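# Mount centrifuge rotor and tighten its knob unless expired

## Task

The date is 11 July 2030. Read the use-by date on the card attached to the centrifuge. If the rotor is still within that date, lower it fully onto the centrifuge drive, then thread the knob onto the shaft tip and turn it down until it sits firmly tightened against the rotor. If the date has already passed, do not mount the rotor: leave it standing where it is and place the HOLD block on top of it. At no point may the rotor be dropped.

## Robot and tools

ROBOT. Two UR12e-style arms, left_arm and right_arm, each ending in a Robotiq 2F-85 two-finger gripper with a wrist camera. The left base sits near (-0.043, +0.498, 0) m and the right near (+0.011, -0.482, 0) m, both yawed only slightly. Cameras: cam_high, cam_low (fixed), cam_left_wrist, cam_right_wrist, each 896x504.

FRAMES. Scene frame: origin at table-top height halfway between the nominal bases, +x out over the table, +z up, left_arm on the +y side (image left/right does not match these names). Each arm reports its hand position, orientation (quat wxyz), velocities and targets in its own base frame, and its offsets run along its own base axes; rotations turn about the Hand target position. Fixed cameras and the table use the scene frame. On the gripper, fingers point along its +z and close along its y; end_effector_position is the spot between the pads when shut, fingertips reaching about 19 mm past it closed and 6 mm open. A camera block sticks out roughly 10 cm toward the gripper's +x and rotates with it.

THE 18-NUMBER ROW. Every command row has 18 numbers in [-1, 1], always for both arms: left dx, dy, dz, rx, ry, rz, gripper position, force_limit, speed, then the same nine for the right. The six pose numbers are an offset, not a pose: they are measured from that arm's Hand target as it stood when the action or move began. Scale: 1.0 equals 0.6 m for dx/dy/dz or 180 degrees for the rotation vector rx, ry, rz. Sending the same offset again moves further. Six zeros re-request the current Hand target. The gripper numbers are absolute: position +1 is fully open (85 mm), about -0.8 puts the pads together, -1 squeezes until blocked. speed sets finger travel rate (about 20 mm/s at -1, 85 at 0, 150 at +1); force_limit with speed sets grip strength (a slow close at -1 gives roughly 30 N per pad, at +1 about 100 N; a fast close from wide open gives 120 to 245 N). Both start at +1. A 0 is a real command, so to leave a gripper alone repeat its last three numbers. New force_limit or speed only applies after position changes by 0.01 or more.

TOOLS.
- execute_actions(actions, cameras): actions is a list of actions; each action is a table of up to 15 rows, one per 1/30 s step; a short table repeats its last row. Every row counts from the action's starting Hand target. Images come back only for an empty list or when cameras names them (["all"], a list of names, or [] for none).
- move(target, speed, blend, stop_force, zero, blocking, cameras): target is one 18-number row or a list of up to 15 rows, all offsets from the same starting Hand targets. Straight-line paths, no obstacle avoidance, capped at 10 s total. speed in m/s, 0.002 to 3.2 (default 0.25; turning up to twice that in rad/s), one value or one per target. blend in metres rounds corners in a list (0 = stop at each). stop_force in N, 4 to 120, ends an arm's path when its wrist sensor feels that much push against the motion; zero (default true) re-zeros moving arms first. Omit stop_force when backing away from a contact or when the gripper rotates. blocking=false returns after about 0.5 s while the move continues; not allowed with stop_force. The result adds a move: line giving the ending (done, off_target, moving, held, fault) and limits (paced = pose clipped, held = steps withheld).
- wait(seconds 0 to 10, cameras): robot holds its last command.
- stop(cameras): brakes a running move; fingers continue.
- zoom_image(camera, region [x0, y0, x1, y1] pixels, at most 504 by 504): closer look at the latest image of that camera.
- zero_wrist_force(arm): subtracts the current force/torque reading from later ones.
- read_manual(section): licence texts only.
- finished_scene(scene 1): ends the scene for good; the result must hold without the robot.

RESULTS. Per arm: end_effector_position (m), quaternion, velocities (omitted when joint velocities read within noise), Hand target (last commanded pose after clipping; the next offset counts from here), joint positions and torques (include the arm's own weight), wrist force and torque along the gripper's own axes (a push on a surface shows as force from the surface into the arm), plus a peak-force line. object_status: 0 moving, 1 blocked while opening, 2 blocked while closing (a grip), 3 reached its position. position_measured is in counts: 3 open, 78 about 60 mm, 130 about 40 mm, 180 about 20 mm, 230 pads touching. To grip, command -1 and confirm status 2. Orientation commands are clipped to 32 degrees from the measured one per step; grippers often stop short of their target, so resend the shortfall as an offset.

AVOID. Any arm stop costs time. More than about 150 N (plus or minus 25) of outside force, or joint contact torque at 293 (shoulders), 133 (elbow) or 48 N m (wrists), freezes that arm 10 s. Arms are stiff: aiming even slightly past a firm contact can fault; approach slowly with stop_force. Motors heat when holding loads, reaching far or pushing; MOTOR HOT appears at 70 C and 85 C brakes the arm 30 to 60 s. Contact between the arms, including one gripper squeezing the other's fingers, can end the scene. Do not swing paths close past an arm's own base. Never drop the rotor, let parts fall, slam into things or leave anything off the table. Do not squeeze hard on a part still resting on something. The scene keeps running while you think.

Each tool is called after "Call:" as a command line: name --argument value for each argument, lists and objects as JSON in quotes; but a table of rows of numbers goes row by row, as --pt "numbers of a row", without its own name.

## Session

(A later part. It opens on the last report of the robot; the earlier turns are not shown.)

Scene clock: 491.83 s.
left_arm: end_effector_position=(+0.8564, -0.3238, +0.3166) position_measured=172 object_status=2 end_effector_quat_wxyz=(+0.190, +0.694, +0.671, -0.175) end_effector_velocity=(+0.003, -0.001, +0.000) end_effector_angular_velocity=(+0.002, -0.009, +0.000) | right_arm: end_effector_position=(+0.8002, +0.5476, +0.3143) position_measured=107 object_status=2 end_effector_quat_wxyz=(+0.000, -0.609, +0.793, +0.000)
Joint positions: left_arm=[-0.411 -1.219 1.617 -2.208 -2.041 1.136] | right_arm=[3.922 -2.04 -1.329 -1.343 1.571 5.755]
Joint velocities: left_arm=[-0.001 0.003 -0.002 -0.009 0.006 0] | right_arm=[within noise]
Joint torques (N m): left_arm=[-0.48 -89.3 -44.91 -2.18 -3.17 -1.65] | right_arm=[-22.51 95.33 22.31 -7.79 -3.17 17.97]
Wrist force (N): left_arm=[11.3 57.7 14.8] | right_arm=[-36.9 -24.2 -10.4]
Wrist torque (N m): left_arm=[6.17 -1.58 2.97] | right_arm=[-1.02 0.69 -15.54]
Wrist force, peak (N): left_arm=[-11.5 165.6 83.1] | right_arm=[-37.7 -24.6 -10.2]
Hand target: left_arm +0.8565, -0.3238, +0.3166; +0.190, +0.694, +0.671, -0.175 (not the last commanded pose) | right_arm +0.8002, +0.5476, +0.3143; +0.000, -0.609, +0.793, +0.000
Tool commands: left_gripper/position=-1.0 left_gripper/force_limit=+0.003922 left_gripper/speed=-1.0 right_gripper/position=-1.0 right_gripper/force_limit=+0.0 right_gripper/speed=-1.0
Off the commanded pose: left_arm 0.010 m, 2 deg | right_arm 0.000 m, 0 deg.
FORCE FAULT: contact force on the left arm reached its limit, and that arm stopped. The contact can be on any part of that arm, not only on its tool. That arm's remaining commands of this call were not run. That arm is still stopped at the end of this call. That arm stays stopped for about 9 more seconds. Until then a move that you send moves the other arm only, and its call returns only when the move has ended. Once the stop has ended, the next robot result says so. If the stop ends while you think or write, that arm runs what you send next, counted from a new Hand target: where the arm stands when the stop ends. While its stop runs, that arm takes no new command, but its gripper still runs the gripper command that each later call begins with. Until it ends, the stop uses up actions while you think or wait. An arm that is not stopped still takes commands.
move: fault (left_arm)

Call:
wait --seconds 9.5

Call:
move --pt "0 0 0 0 0 0 -1 0 -1 0 0 0 0 0 0 0.57 0 -0.5" --pt "0 0 0 0 0 0 -1 0 -1 0 0 0.1 0 0 0 0.57 0 -0.5" --speed 0.1 --cameras '["cam_right_wrist","cam_high","cam_low"]'

Call:
zoom_image --camera "cam_right_wrist" --region '[320, 150, 620, 420]'

Scene clock: 502.17 s.
left_arm: end_effector_position=(+0.8569, -0.3238, +0.3166) position_measured=172 object_status=2 end_effector_quat_wxyz=(+0.191, +0.695, +0.671, -0.175) | right_arm: end_effector_position=(+0.8002, +0.5476, +0.3143) position_measured=107 object_status=2 end_effector_quat_wxyz=(+0.000, -0.609, +0.793, +0.000)
Joint positions: left_arm=[-0.411 -1.218 1.617 -2.209 -2.041 1.136] | right_arm=[3.922 -2.04 -1.329 -1.343 1.571 5.754]
Joint torques (N m): left_arm=[-0.98 -87.79 -46.07 -2.34 -2.7 -1.49] | right_arm=[-30.46 95.24 26.11 -7.63 2.44 10.54]
Wrist force (N): left_arm=[10.0 50.2 11.9] | right_arm=[-38.5 -25.3 -8.7]
Wrist torque (N m): left_arm=[6.41 -1.60 3.11] | right_arm=[-1.02 0.67 -14.66]
Wrist force, peak (N): left_arm=[10.1 56.3 15.0] | right_arm=[-39.5 -26.1 -8.9]
Hand target: left_arm +0.8569, -0.3238, +0.3166; +0.191, +0.695, +0.671, -0.175 (not the last commanded pose) | right_arm +0.8002, +0.5476, +0.3143; +0.000, -0.609, +0.793, +0.000
Tool commands: left_gripper/position=-1.0 left_gripper/force_limit=+0.003922 left_gripper/speed=-1.0 right_gripper/position=-1.0 right_gripper/force_limit=+0.0 right_gripper/speed=-1.0
Off the commanded pose: left_arm 0.010 m, 2 deg | right_arm 0.000 m, 0 deg.
FORCE FAULT, CONTINUED: the left arm's stop, for the force fault that an earlier result reported, is over. The rest of the stop counts as 18 of the actions that you can send in this scene. That arm's target is now where it stood when the stop ended, not its last command. That arm accepts commands again.
wait: 9.50 s; at rest from the start

Scene clock: 503.90 s.
left_arm: end_effector_position=(+0.8569, -0.3238, +0.3166) position_measured=172 object_status=2 end_effector_quat_wxyz=(+0.191, +0.695, +0.671, -0.175) | right_arm: end_effector_position=(+0.8001, +0.5476, +0.3741) position_measured=57 object_status=3 end_effector_quat_wxyz=(+0.000, -0.609, +0.793, +0.000)
Joint positions: left_arm=[-0.411 -1.218 1.617 -2.209 -2.041 1.136] | right_arm=[3.922 -2.022 -1.25 -1.44 1.571 5.754]
Joint torques (N m): left_arm=[-0.84 -68.93 -45.44 -14.79 1.25 -4.35] | right_arm=[9.28 107.47 60.43 1.47 0.64 -4.42]
Wrist force (N): left_arm=[24.3 -30.6 -30.2] | right_arm=[-5.7 -6.1 -0.5]
Wrist torque (N m): left_arm=[3.61 -1.99 1.79] | right_arm=[-1.19 0.71 0.15]
Wrist force, peak (N): left_arm=[10.1 49.8 11.8] | right_arm=[-48.9 -29.7 5.2]
Hand target: left_arm +0.8569, -0.3238, +0.3166; +0.191, +0.695, +0.671, -0.175 | right_arm +0.8002, +0.5476, +0.3743; +0.000, -0.609, +0.793, +0.000
Off the commanded pose: left_arm 0.000 m, 0 deg | right_arm 0.000 m, 0 deg.
move: done
camera_calibration:
cam_right_wrist: T_world_to_cam=[[-0.961411, 0.273874, 0.026112, 0.611696], [0.265583, 0.899136, 0.347879, -0.814619], [0.0717968, 0.341389, -0.937176, 0.232363], [0, 0, 0, 1]] pos_world=[0.787758, 0.4856, 0.485181]
Images, in order (width x height): cam_high 896x504, cam_low 896x504, cam_right_wrist 896x504.

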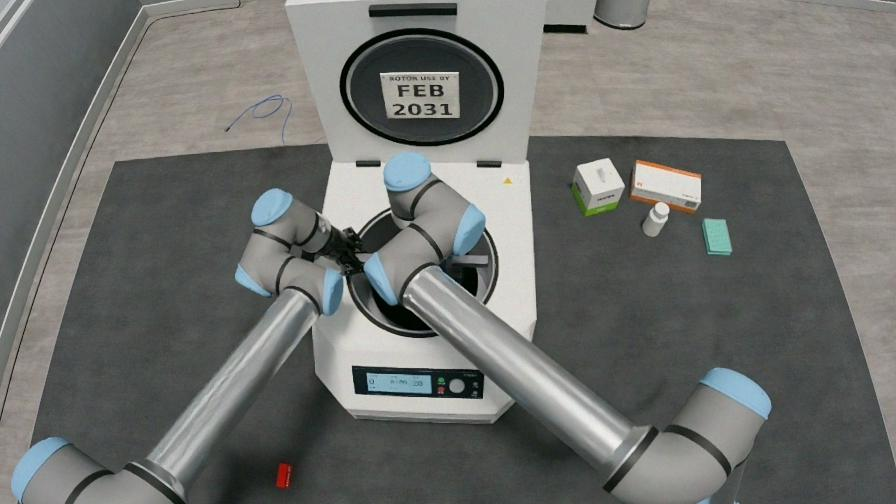

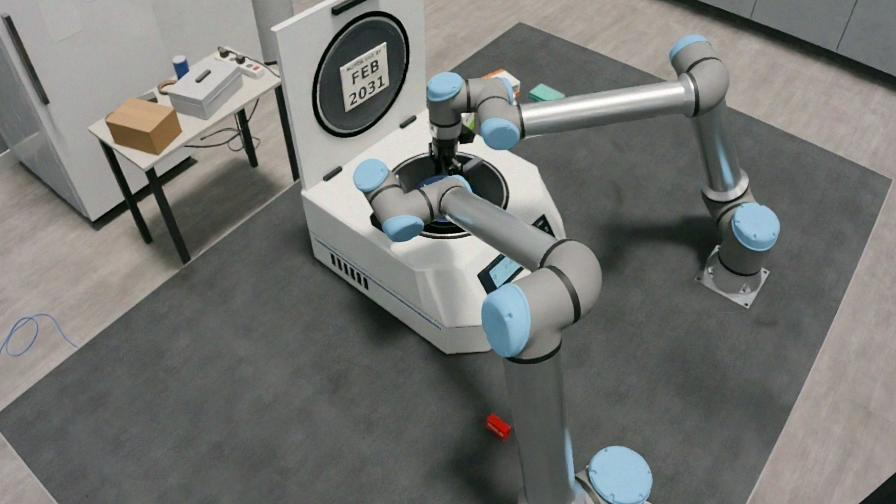

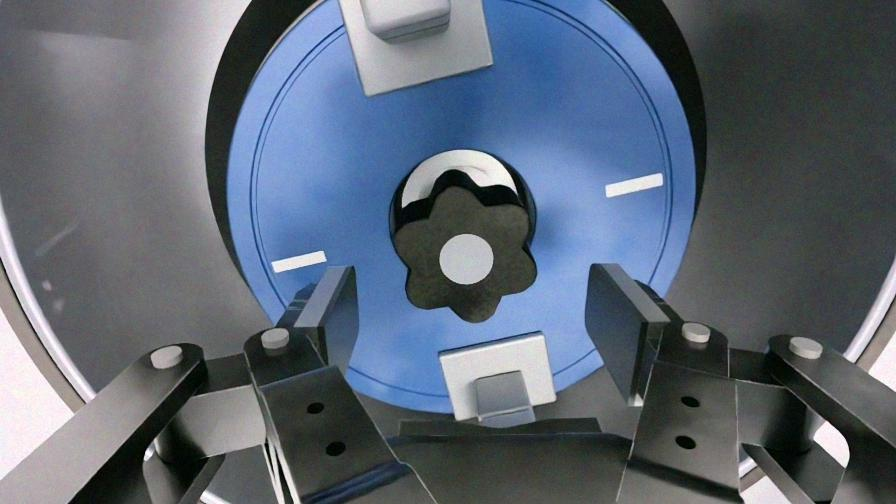

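Scaled by 1.680 from the camera's 896x504 image, which has a finer 1280x720 frame.

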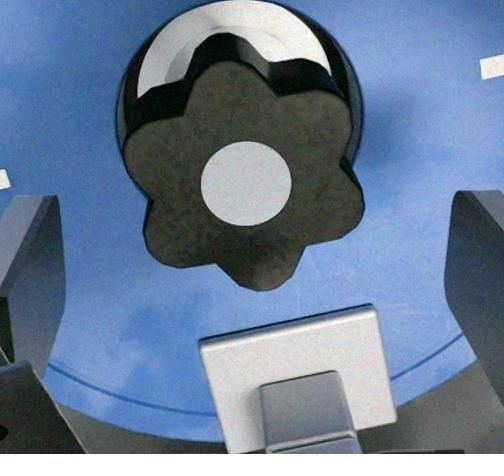

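Call:
move --pt "0 0 0 0 0 0 -1 0 -1 0 0 0.1 0 0 0 0.57 0 -0.5" --pt "0 0 0 0 0 0 -1 0 -1 -0.1 -0.45 0.1 0.1 0 0 0.57 0 -0.5" --speed 0.25 --blend '[0.02,0]' --cameras '["cam_right_wrist","cam_high","cam_low"]'

Call:
zoom_image --camera "cam_high" --region '[402, 242, 442, 282]'

Call:
zoom_image --camera "cam_low" --region '[420, 165, 470, 215]'

Call:
zoom_image --camera "cam_right_wrist" --region '[300, 250, 600, 500]'

Scene clock: 506.93 s.
left_arm: end_effector_position=(+0.8569, -0.3238, +0.3166) position_measured=172 object_status=2 end_effector_quat_wxyz=(+0.191, +0.695, +0.671, -0.175) | right_arm: end_effector_position=(+0.7402, +0.2777, +0.4343) position_measured=57 object_status=3 end_effector_quat_wxyz=(+0.095, -0.601, +0.783, +0.124)
Joint positions: left_arm=[-0.411 -1.218 1.617 -2.209 -2.041 1.136] | right_arm=[3.623 -1.674 -1.65 -1.239 1.848 5.476]
Joint torques (N m): left_arm=[-1.71 -54.74 -47.5 -14.71 1.57 -4.24] | right_arm=[-9.85 75.11 46.92 8.59 4.19 -4.98]
Wrist force (N): left_arm=[24.0 -30.6 -30.6] | right_arm=[-4.9 -5.1 -0.7]
Wrist torque (N m): left_arm=[3.60 -1.93 1.80] | right_arm=[-1.11 0.61 0.51]
Wrist force, peak (N): left_arm=[24.2 -31.3 -30.5] | right_arm=[-7.2 -6.3 -2.1]
Hand target: left_arm +0.8569, -0.3238, +0.3166; +0.191, +0.695, +0.671, -0.175 | right_arm +0.7402, +0.2776, +0.4343; +0.096, -0.601, +0.783, +0.124
Off the commanded pose: left_arm 0.000 m, 0 deg | right_arm 0.000 m, 0 deg.
move: done
camera_calibration:
cam_right_wrist: T_world_to_cam=[[-0.961435, 0.25235, 0.109372, 0.59629], [0.265496, 0.747747, 0.608594, -0.648066], [0.0717962, 0.614161, -0.785908, 0.243678], [0, 0, 0, 1]] pos_world=[0.727858, 0.184457, 0.5207]
Images, in order (width x height): cam_high 896x504, cam_low 896x504, cam_right_wrist 896x504.

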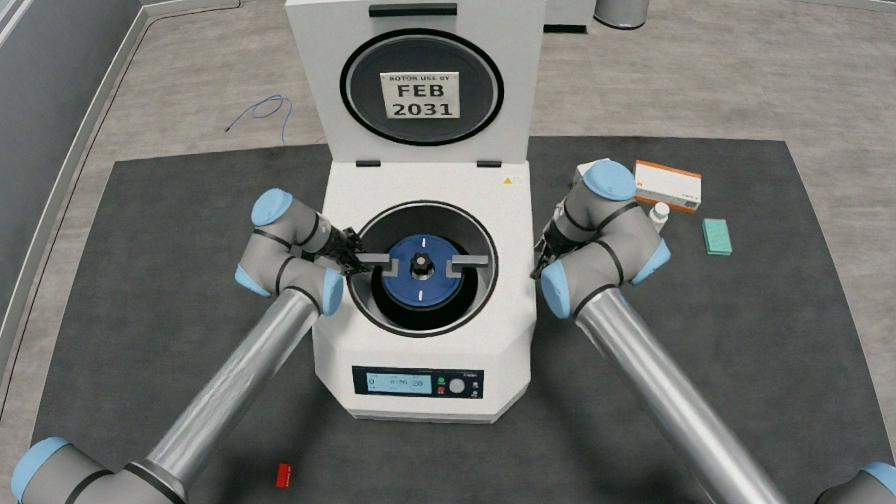

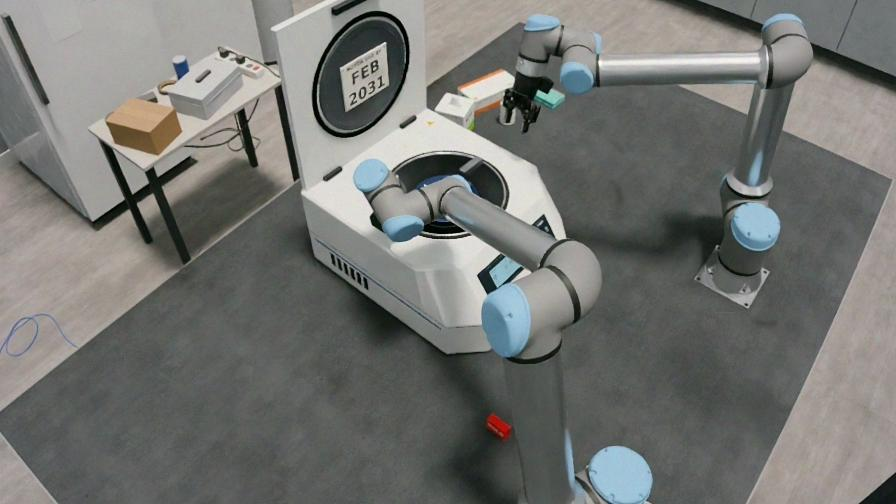

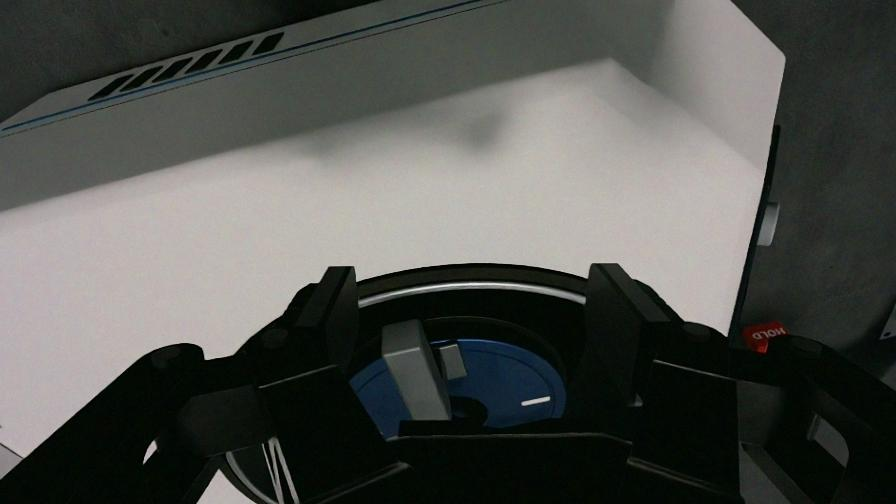

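Scaled by 12.600 from the camera's 896x504 image, which has a finer 1280x720 frame.

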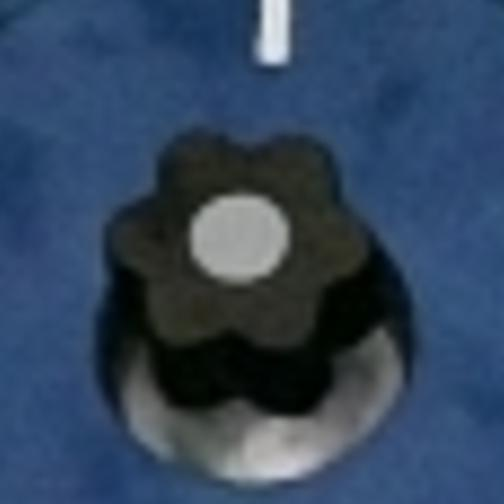

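Scaled by 10.080 from the camera's 896x504 image, which has a finer 1280x720 frame.

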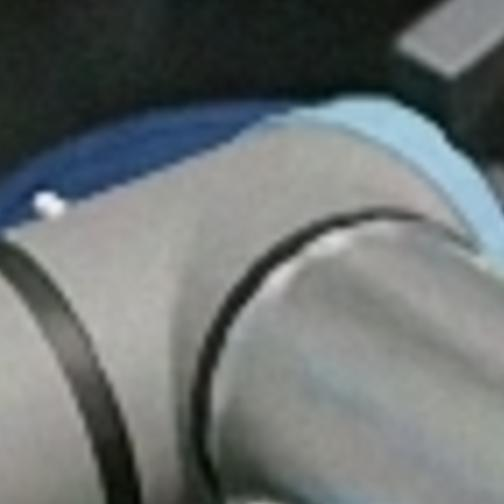

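Scaled by 1.680 from the camera's 896x504 image, which has a finer 1280x720 frame.

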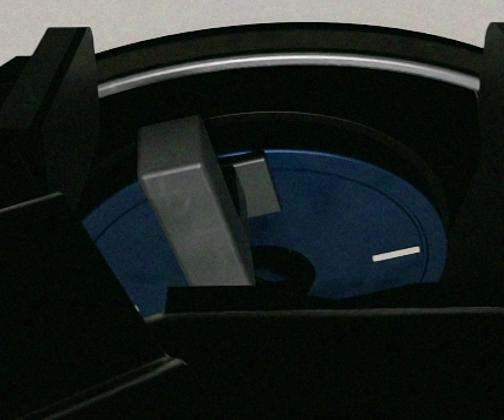

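Call:
execute_actions --actions '[]' --cameras '["all"]'

Scene clock: 508.93 s.
left_arm: end_effector_position=(+0.8569, -0.3238, +0.3166) position_measured=172 object_status=2 end_effector_quat_wxyz=(+0.191, +0.695, +0.671, -0.175) | right_arm: end_effector_position=(+0.7402, +0.2776, +0.4343) position_measured=57 object_status=3 end_effector_quat_wxyz=(+0.096, -0.601, +0.783, +0.124)
Joint positions: left_arm=[-0.411 -1.218 1.617 -2.209 -2.041 1.136] | right_arm=[3.623 -1.674 -1.65 -1.239 1.848 5.476]
Joint velocities: within noise
Joint torques (N m): left_arm=[-1.88 -54.6 -48.85 -14.47 1.67 -4.26] | right_arm=[-11.94 76.65 48.08 9.17 3.56 -4.62]
Motor temperatures (°C): left_arm=[33 46 35 32 46 48] | right_arm=[37 39 31 40 40 41]
Wrist force (N): left_arm=[24.2 -30.7 -30.4] | right_arm=[-5.6 -5.7 -0.3]
Wrist torque (N m): left_arm=[3.59 -1.97 1.79] | right_arm=[-1.21 0.72 0.51]
Wrist force, peak (N): left_arm=[24.7 -30.8 -30.7] | right_arm=[-5.6 -5.8 -0.5]
Hand target: left_arm +0.8569, -0.3238, +0.3166; +0.191, +0.695, +0.671, -0.175 | right_arm +0.7402, +0.2776, +0.4343; +0.096, -0.601, +0.783, +0.124
Tool commands: left_gripper/position=-1.0 left_gripper/force_limit=+0.0 left_gripper/speed=-1.0 right_gripper/position=+0.57 right_gripper/force_limit=+0.0 right_gripper/speed=-0.5
Off the commanded pose: left_arm 0.000 m, 0 deg | right_arm 0.000 m, 0 deg.
camera_calibration:
cam_left_wrist: T_world_to_cam=[[0.998382, -0.0449497, 0.0348164, -0.87101], [-0.0552539, -0.62269, 0.780516, -0.383543], [-0.0134041, -0.781177, -0.624166, 0.0814682], [0, 0, 0, 1]] pos_world=[0.8495, -0.214339, 0.380537]
cam_right_wrist: T_world_to_cam=[[-0.961434, 0.252339, 0.109409, 0.596226], [0.2655, 0.74766, 0.608699, -0.647931], [0.0717975, 0.614272, -0.785821, 0.243741], [0, 0, 0, 1]] pos_world=[0.727758, 0.184258, 0.5207]

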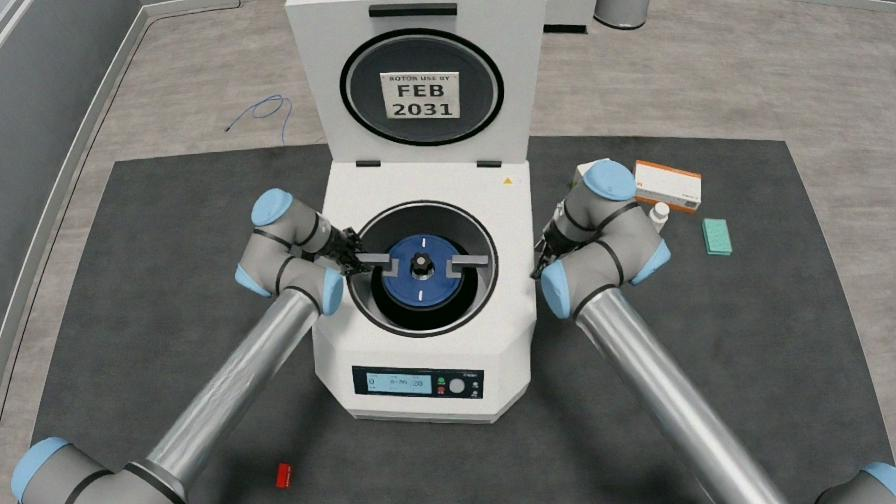

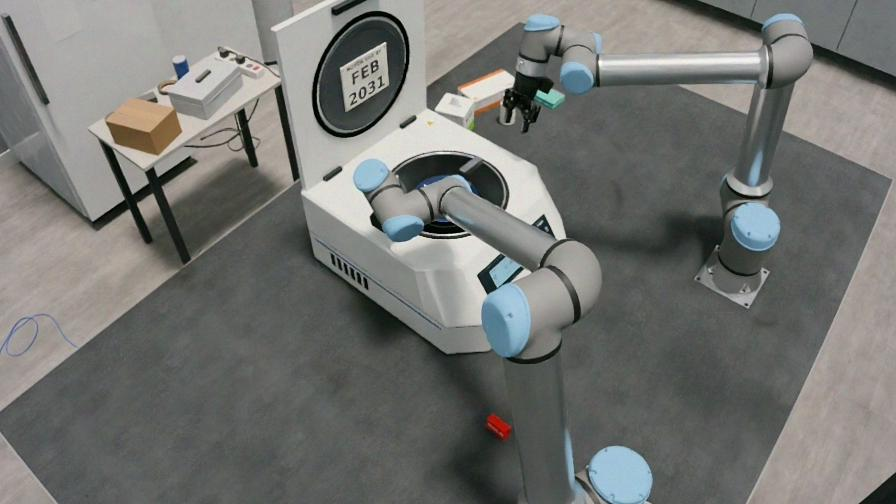

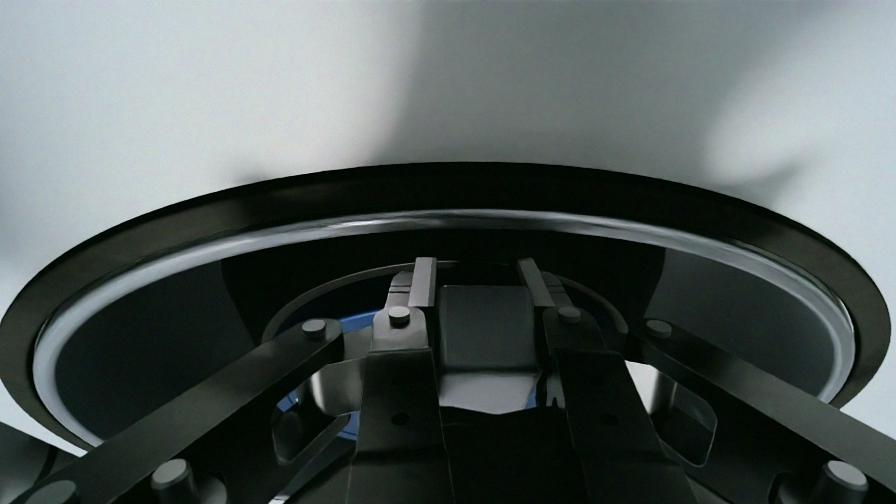

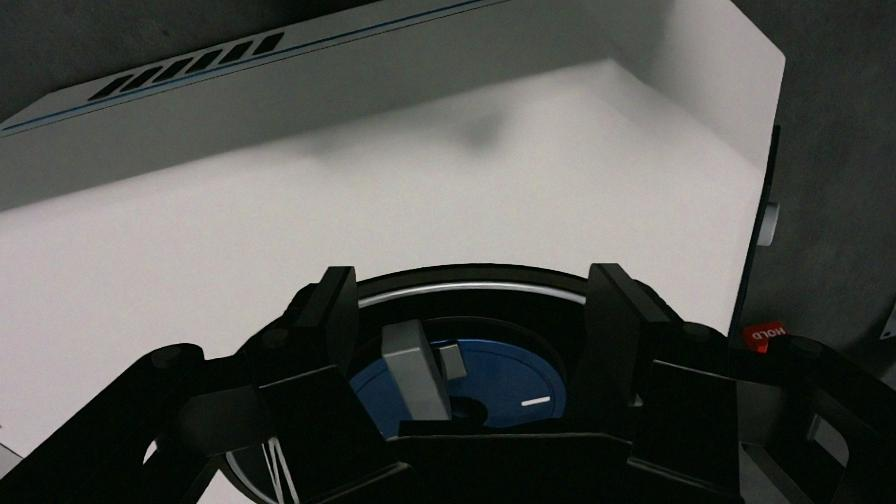

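Call:
move --pt "0 0 0 0 0 0 -1 0 -1 -0.2 0.1 0.15 -0.3475 -0.302 0.5055 0.57 0 -0.5" --pt "0 0 0 0 0 0 -1 0 -1 -0.2545 0.4517 -0.03 -0.3475 -0.302 0.5055 0.57 0 -0.5" --blend '[0.03,0]' --speed 0.6 --cameras '["cam_right_wrist","cam_high"]'

Scene clock: 514.17 s.
left_arm: end_effector_position=(+0.8569, -0.3238, +0.3166) position_measured=172 object_status=2 end_effector_quat_wxyz=(+0.191, +0.695, +0.671, -0.175) | right_arm: end_effector_position=(+0.5874, +0.5485, +0.4163) position_measured=57 object_status=3 end_effector_quat_wxyz=(+0.000, +0.887, -0.001, +0.462)
Joint positions: left_arm=[-0.411 -1.218 1.617 -2.209 -2.041 1.136] | right_arm=[4.408 -1.589 -2.028 -0.69 0.672 4.213]
Joint torques (N m): left_arm=[-0.78 -54.18 -52.48 -14.19 1.35 -4.24] | right_arm=[11.91 39.94 56.11 8.68 -6.42 3.63]
Wrist force (N): left_arm=[24.1 -30.9 -30.6] | right_arm=[-4.3 -6.6 -0.3]
Wrist torque (N m): left_arm=[3.56 -1.95 1.79] | right_arm=[-1.03 0.81 -0.29]
Wrist force, peak (N): left_arm=[24.4 -31.0 -30.6] | right_arm=[-6.5 -10.1 0.2]
Hand target: left_arm +0.8569, -0.3238, +0.3166; +0.191, +0.695, +0.671, -0.175 | right_arm +0.5875, +0.5486, +0.4163; +0.000, +0.887, -0.001, +0.462
Off the commanded pose: left_arm 0.000 m, 0 deg | right_arm 0.000 m, 0 deg.
move: done
camera_calibration:
cam_right_wrist: T_world_to_cam=[[-0.0321151, -0.999484, 0.000379744, 0.569182], [-0.821506, 0.02618, -0.569599, 0.72581], [0.569295, -0.0186047, -0.821923, 0.144135], [0, 0, 0, 1]] pos_world=[0.532481, 0.552568, 0.531672]
Images, in order (width x height): cam_high 896x504, cam_right_wrist 896x504.

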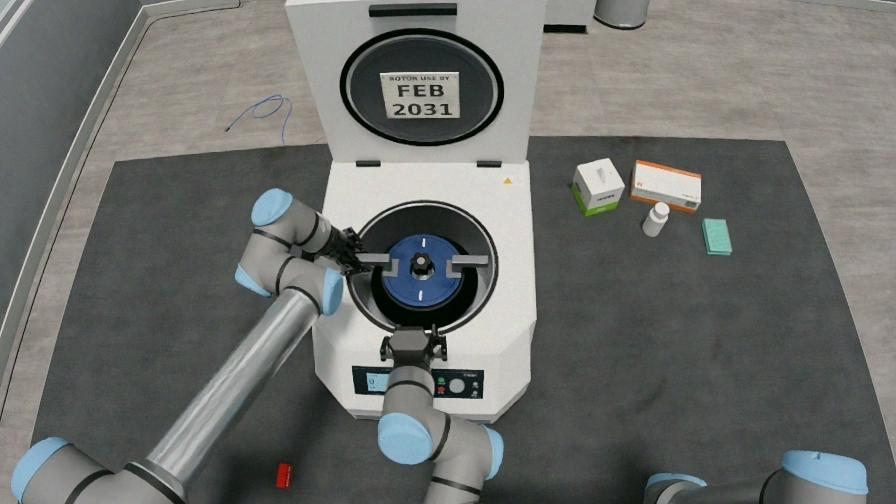

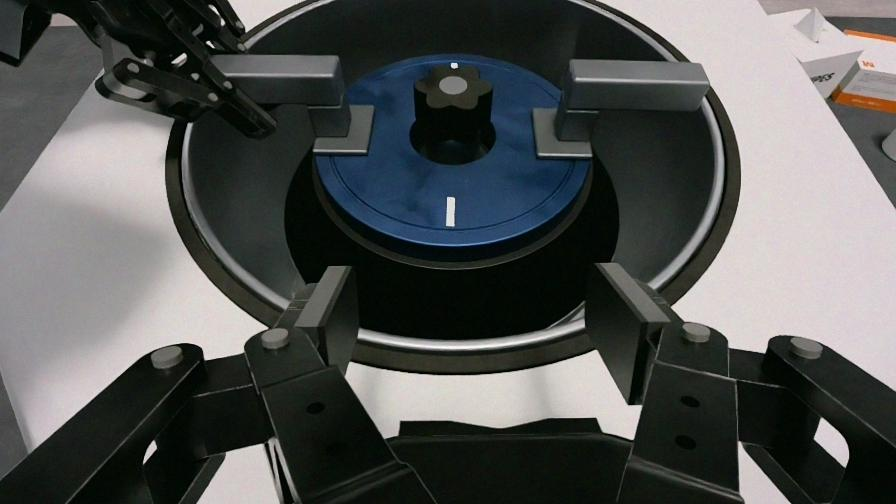

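Excellent view.

Call:
zoom_image --camera "cam_right_wrist" --region '[394, 50, 514, 180]'

Scaled by 3.877 from the camera's 896x504 image, which has a finer 1280x720 frame.

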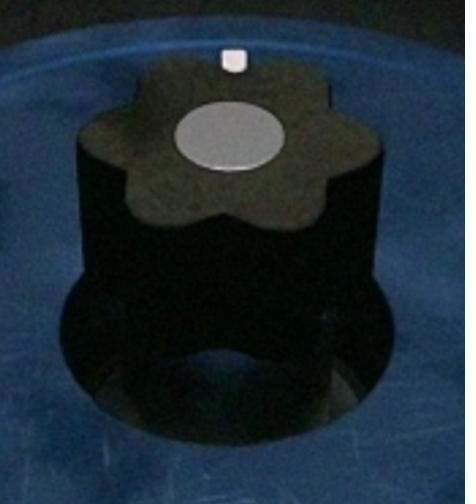

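Call:
zoom_image --camera "cam_right_wrist" --region '[406, 124, 500, 170]'

Call:
zoom_image --camera "cam_right_wrist" --region '[414, 132, 458, 168]'

Scaled by 5.362 from the camera's 896x504 image, which has a finer 1280x720 frame.

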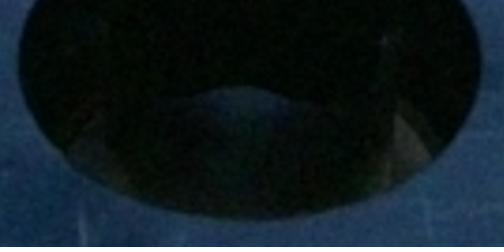

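Scaled by 11.455 from the camera's 896x504 image, which has a finer 1280x720 frame.

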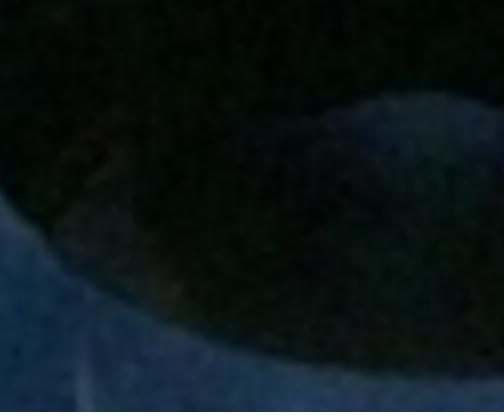

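Call:
zoom_image --camera "cam_right_wrist" --region '[406, 58, 502, 112]'

Scaled by 5.250 from the camera's 896x504 image, which has a finer 1280x720 frame.

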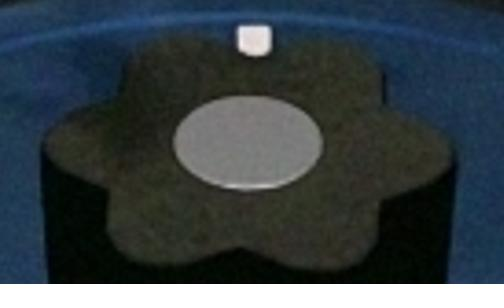

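Call:
move --target '[0,0,0,0,0,0,-1,0,-1,0.181,0,-0.055,0,0.0556,0,0.57,0,-0.5]' --speed 0.4 --cameras '["cam_right_wrist"]'

Call:
zoom_image --camera "cam_right_wrist" --region '[394, 120, 514, 260]'

Scene clock: 522.70 s.
left_arm: end_effector_position=(+0.8569, -0.3238, +0.3166) position_measured=172 object_status=2 end_effector_quat_wxyz=(+0.191, +0.695, +0.671, -0.175) | right_arm: end_effector_position=(+0.6960, +0.5486, +0.3833) position_measured=57 object_status=3 end_effector_quat_wxyz=(+0.000, +0.924, -0.001, +0.383)
Joint positions: left_arm=[-0.411 -1.218 1.617 -2.209 -2.041 1.136] | right_arm=[4.216 -1.731 -1.87 -0.666 0.898 4.06]
Joint torques (N m): left_arm=[-1.95 -55.53 -55.11 -14.06 1.4 -3.97] | right_arm=[-10.67 50.74 57.31 2.3 0.99 -4.89]
Wrist force (N): left_arm=[24.6 -30.7 -30.3] | right_arm=[-5.1 -6.1 -0.4]
Wrist torque (N m): left_arm=[3.59 -2.03 1.79] | right_arm=[-0.99 0.87 -0.04]
Wrist force, peak (N): left_arm=[24.7 -31.3 -30.6] | right_arm=[-5.5 -7.1 -3.0]
Hand target: left_arm +0.8569, -0.3238, +0.3166; +0.191, +0.695, +0.671, -0.175 | right_arm +0.6961, +0.5486, +0.3833; +0.000, +0.924, -0.001, +0.383
Off the commanded pose: left_arm 0.000 m, 0 deg | right_arm 0.000 m, 0 deg.
move: done
camera_calibration:
cam_right_wrist: T_world_to_cam=[[-0.0315608, -0.999484, 0.00594954, 0.57026], [-0.907911, 0.026179, -0.418344, 0.798299], [0.417972, -0.0186049, -0.908269, 0.193566], [0, 0, 0, 1]] pos_world=[0.661877, 0.552668, 0.506381]
Images, in order (width x height): cam_right_wrist 896x504.

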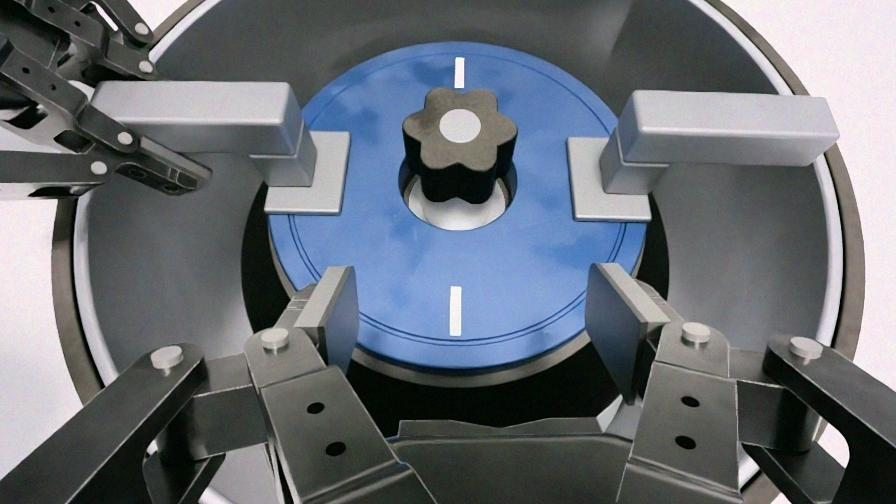

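Scaled by 3.600 from the camera's 896x504 image, which has a finer 1280x720 frame.

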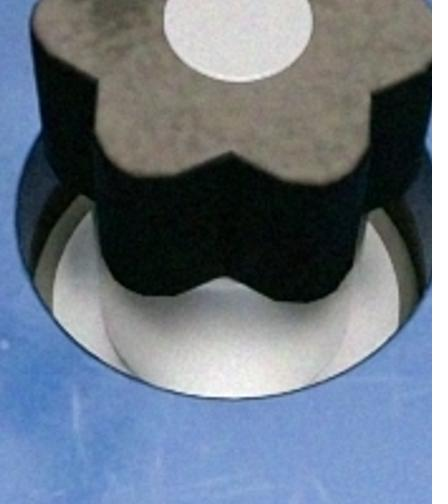

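Call:
zoom_image --camera "cam_right_wrist" --region '[404, 180, 512, 234]'

Scaled by 4.667 from the camera's 896x504 image, which has a finer 1280x720 frame.

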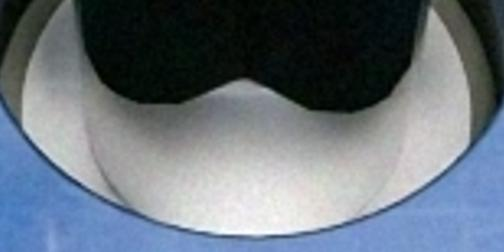

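Call:
move --pt "0 0 0 0 0 0 0.3 0 -1 -0.2 -0.1 0.15 0 0 0 0.57 0 -0.5" --speed 0.4

Scene clock: 525.70 s.
left_arm: end_effector_position=(+0.8569, -0.3238, +0.3166) position_measured=91 object_status=0 end_effector_quat_wxyz=(+0.191, +0.695, +0.671, -0.175) | right_arm: end_effector_position=(+0.5761, +0.4886, +0.4733) position_measured=57 object_status=3 end_effector_quat_wxyz=(+0.000, +0.924, -0.001, +0.383)
Joint positions: left_arm=[-0.411 -1.218 1.617 -2.209 -2.041 1.136] | right_arm=[4.344 -1.453 -1.965 -0.948 0.849 4.214]
Joint torques (N m): left_arm=[-0.47 -95.81 -55.7 -2.07 -3.21 1.02] | right_arm=[10 54.9 47.75 1.88 -6.3 3.16]
Wrist force (N): left_arm=[2.9 -5.5 4.1] | right_arm=[-5.1 -6.7 -0.3]
Wrist torque (N m): left_arm=[-0.84 -0.21 -0.34] | right_arm=[-1.08 0.88 -0.29]
Wrist force, peak (N): left_arm=[24.3 -31.1 -30.6] | right_arm=[-4.2 -7.4 2.1]
Hand target: left_arm +0.8569, -0.3238, +0.3166; +0.191, +0.695, +0.671, -0.175 | right_arm +0.5761, +0.4886, +0.4733; +0.000, +0.924, -0.001, +0.383
Off the commanded pose: left_arm 0.000 m, 0 deg | right_arm 0.000 m, 0 deg.
move: done

Call:
move --pt "0 0.083 0.1443 0 0 0 0.3 0 -1 0 0 0 0 0 0 0.57 0 -0.5" --pt "-0.1 0.25 0.25 0 0 0 0.3 0 -1 -0.25 -0.25 0 0 0 0 0.57 0 -0.5" --blend '[0.02,0]' --speed '[0.12,0.4]' --cameras '["all"]'

Scene clock: 528.33 s.
left_arm: end_effector_position=(+0.7969, -0.1738, +0.4666) position_measured=91 object_status=3 end_effector_quat_wxyz=(+0.191, +0.695, +0.671, -0.175) | right_arm: end_effector_position=(+0.4261, +0.3387, +0.4732) position_measured=57 object_status=3 end_effector_quat_wxyz=(+0.000, +0.924, -0.001, +0.383)
Joint positions: left_arm=[-0.261 -1.42 1.584 -1.897 -2.071 1.302] | right_arm=[4.568 -1.02 -2.203 -1.347 0.794 4.512]
Joint torques (N m): left_arm=[18 -85.15 -40.6 -1.86 -4.44 1.83] | right_arm=[9.55 19.22 62.21 1.06 -6.49 3.08]
Wrist force (N): left_arm=[3.1 -5.1 3.9] | right_arm=[-4.5 -6.1 0.0]
Wrist torque (N m): left_arm=[-0.77 -0.23 -0.53] | right_arm=[-0.97 0.76 -0.31]
Wrist force, peak (N): left_arm=[2.4 -5.4 5.9] | right_arm=[-3.0 -8.7 0.8]
Hand target: left_arm +0.7969, -0.1738, +0.4666; +0.191, +0.695, +0.671, -0.175 | right_arm +0.4261, +0.3386, +0.4733; +0.000, +0.924, -0.001, +0.383
Off the commanded pose: left_arm 0.000 m, 0 deg | right_arm 0.000 m, 0 deg.
move: done
camera_calibration:
cam_left_wrist: T_world_to_cam=[[0.998382, -0.0449497, 0.0348164, -0.809587], [-0.0552539, -0.62269, 0.780516, -0.410532], [-0.0134041, -0.781177, -0.624166, 0.291465], [0, 0, 0, 1]] pos_world=[0.7895, -0.064339, 0.530537]
cam_right_wrist: T_world_to_cam=[[-0.0314682, -0.999487, 0.00599767, 0.351251], [-0.908008, 0.0260789, -0.418141, 0.596353], [0.41777, -0.0186041, -0.908362, 0.384348], [0, 0, 0, 1]] pos_world=[0.391977, 0.342669, 0.59638]

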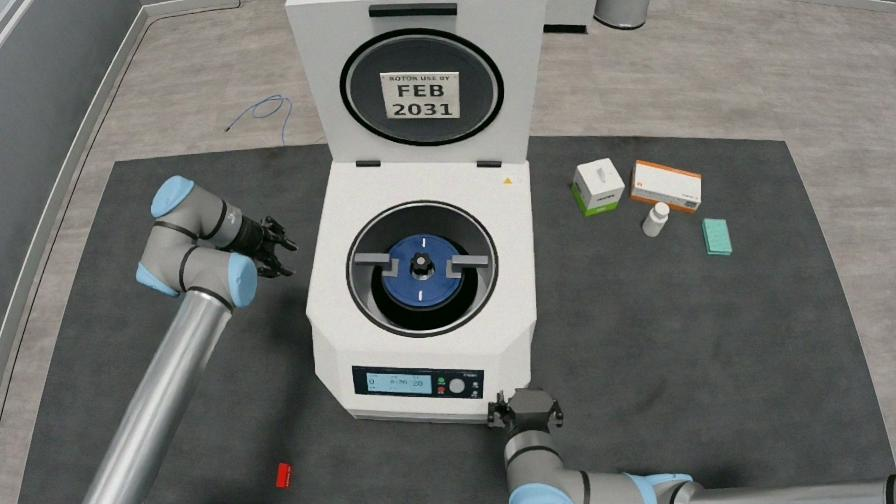

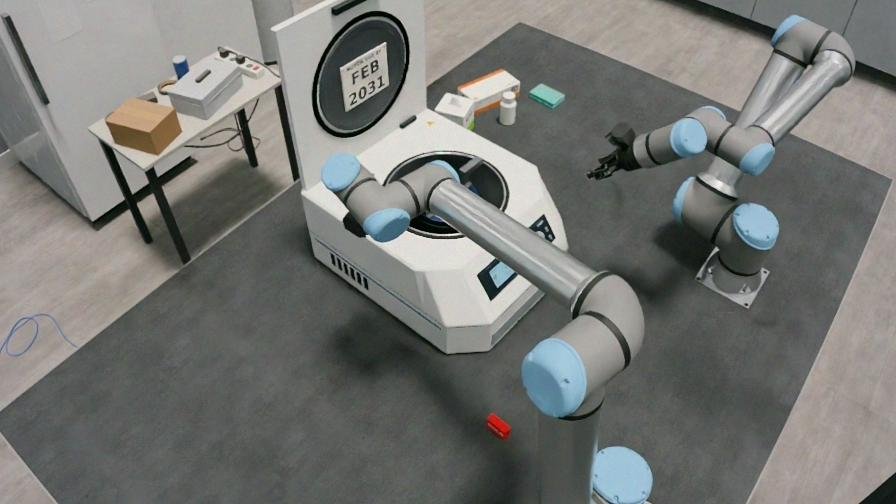

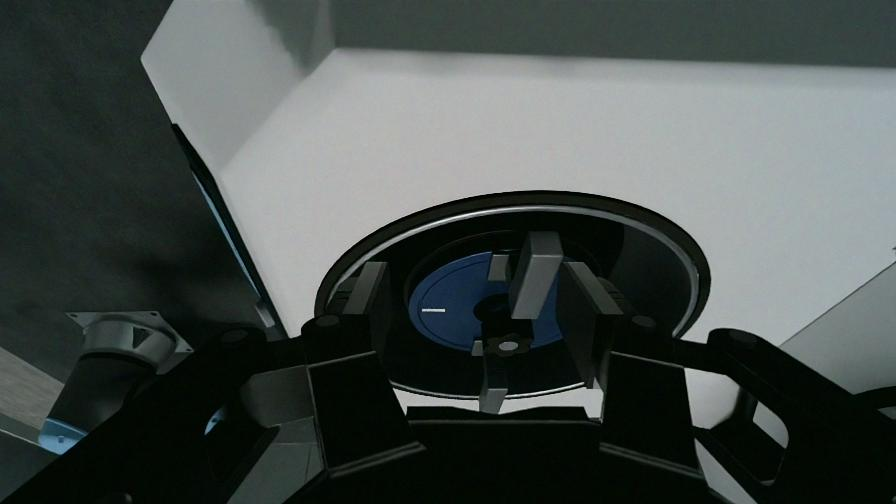

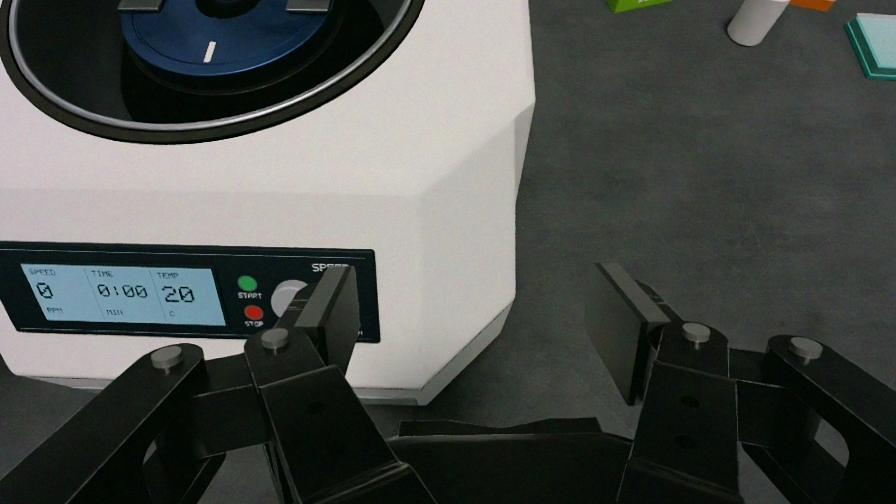

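Everything is in place and both arms are clear.

Call:
finished_scene

The scene is finished: the task was done.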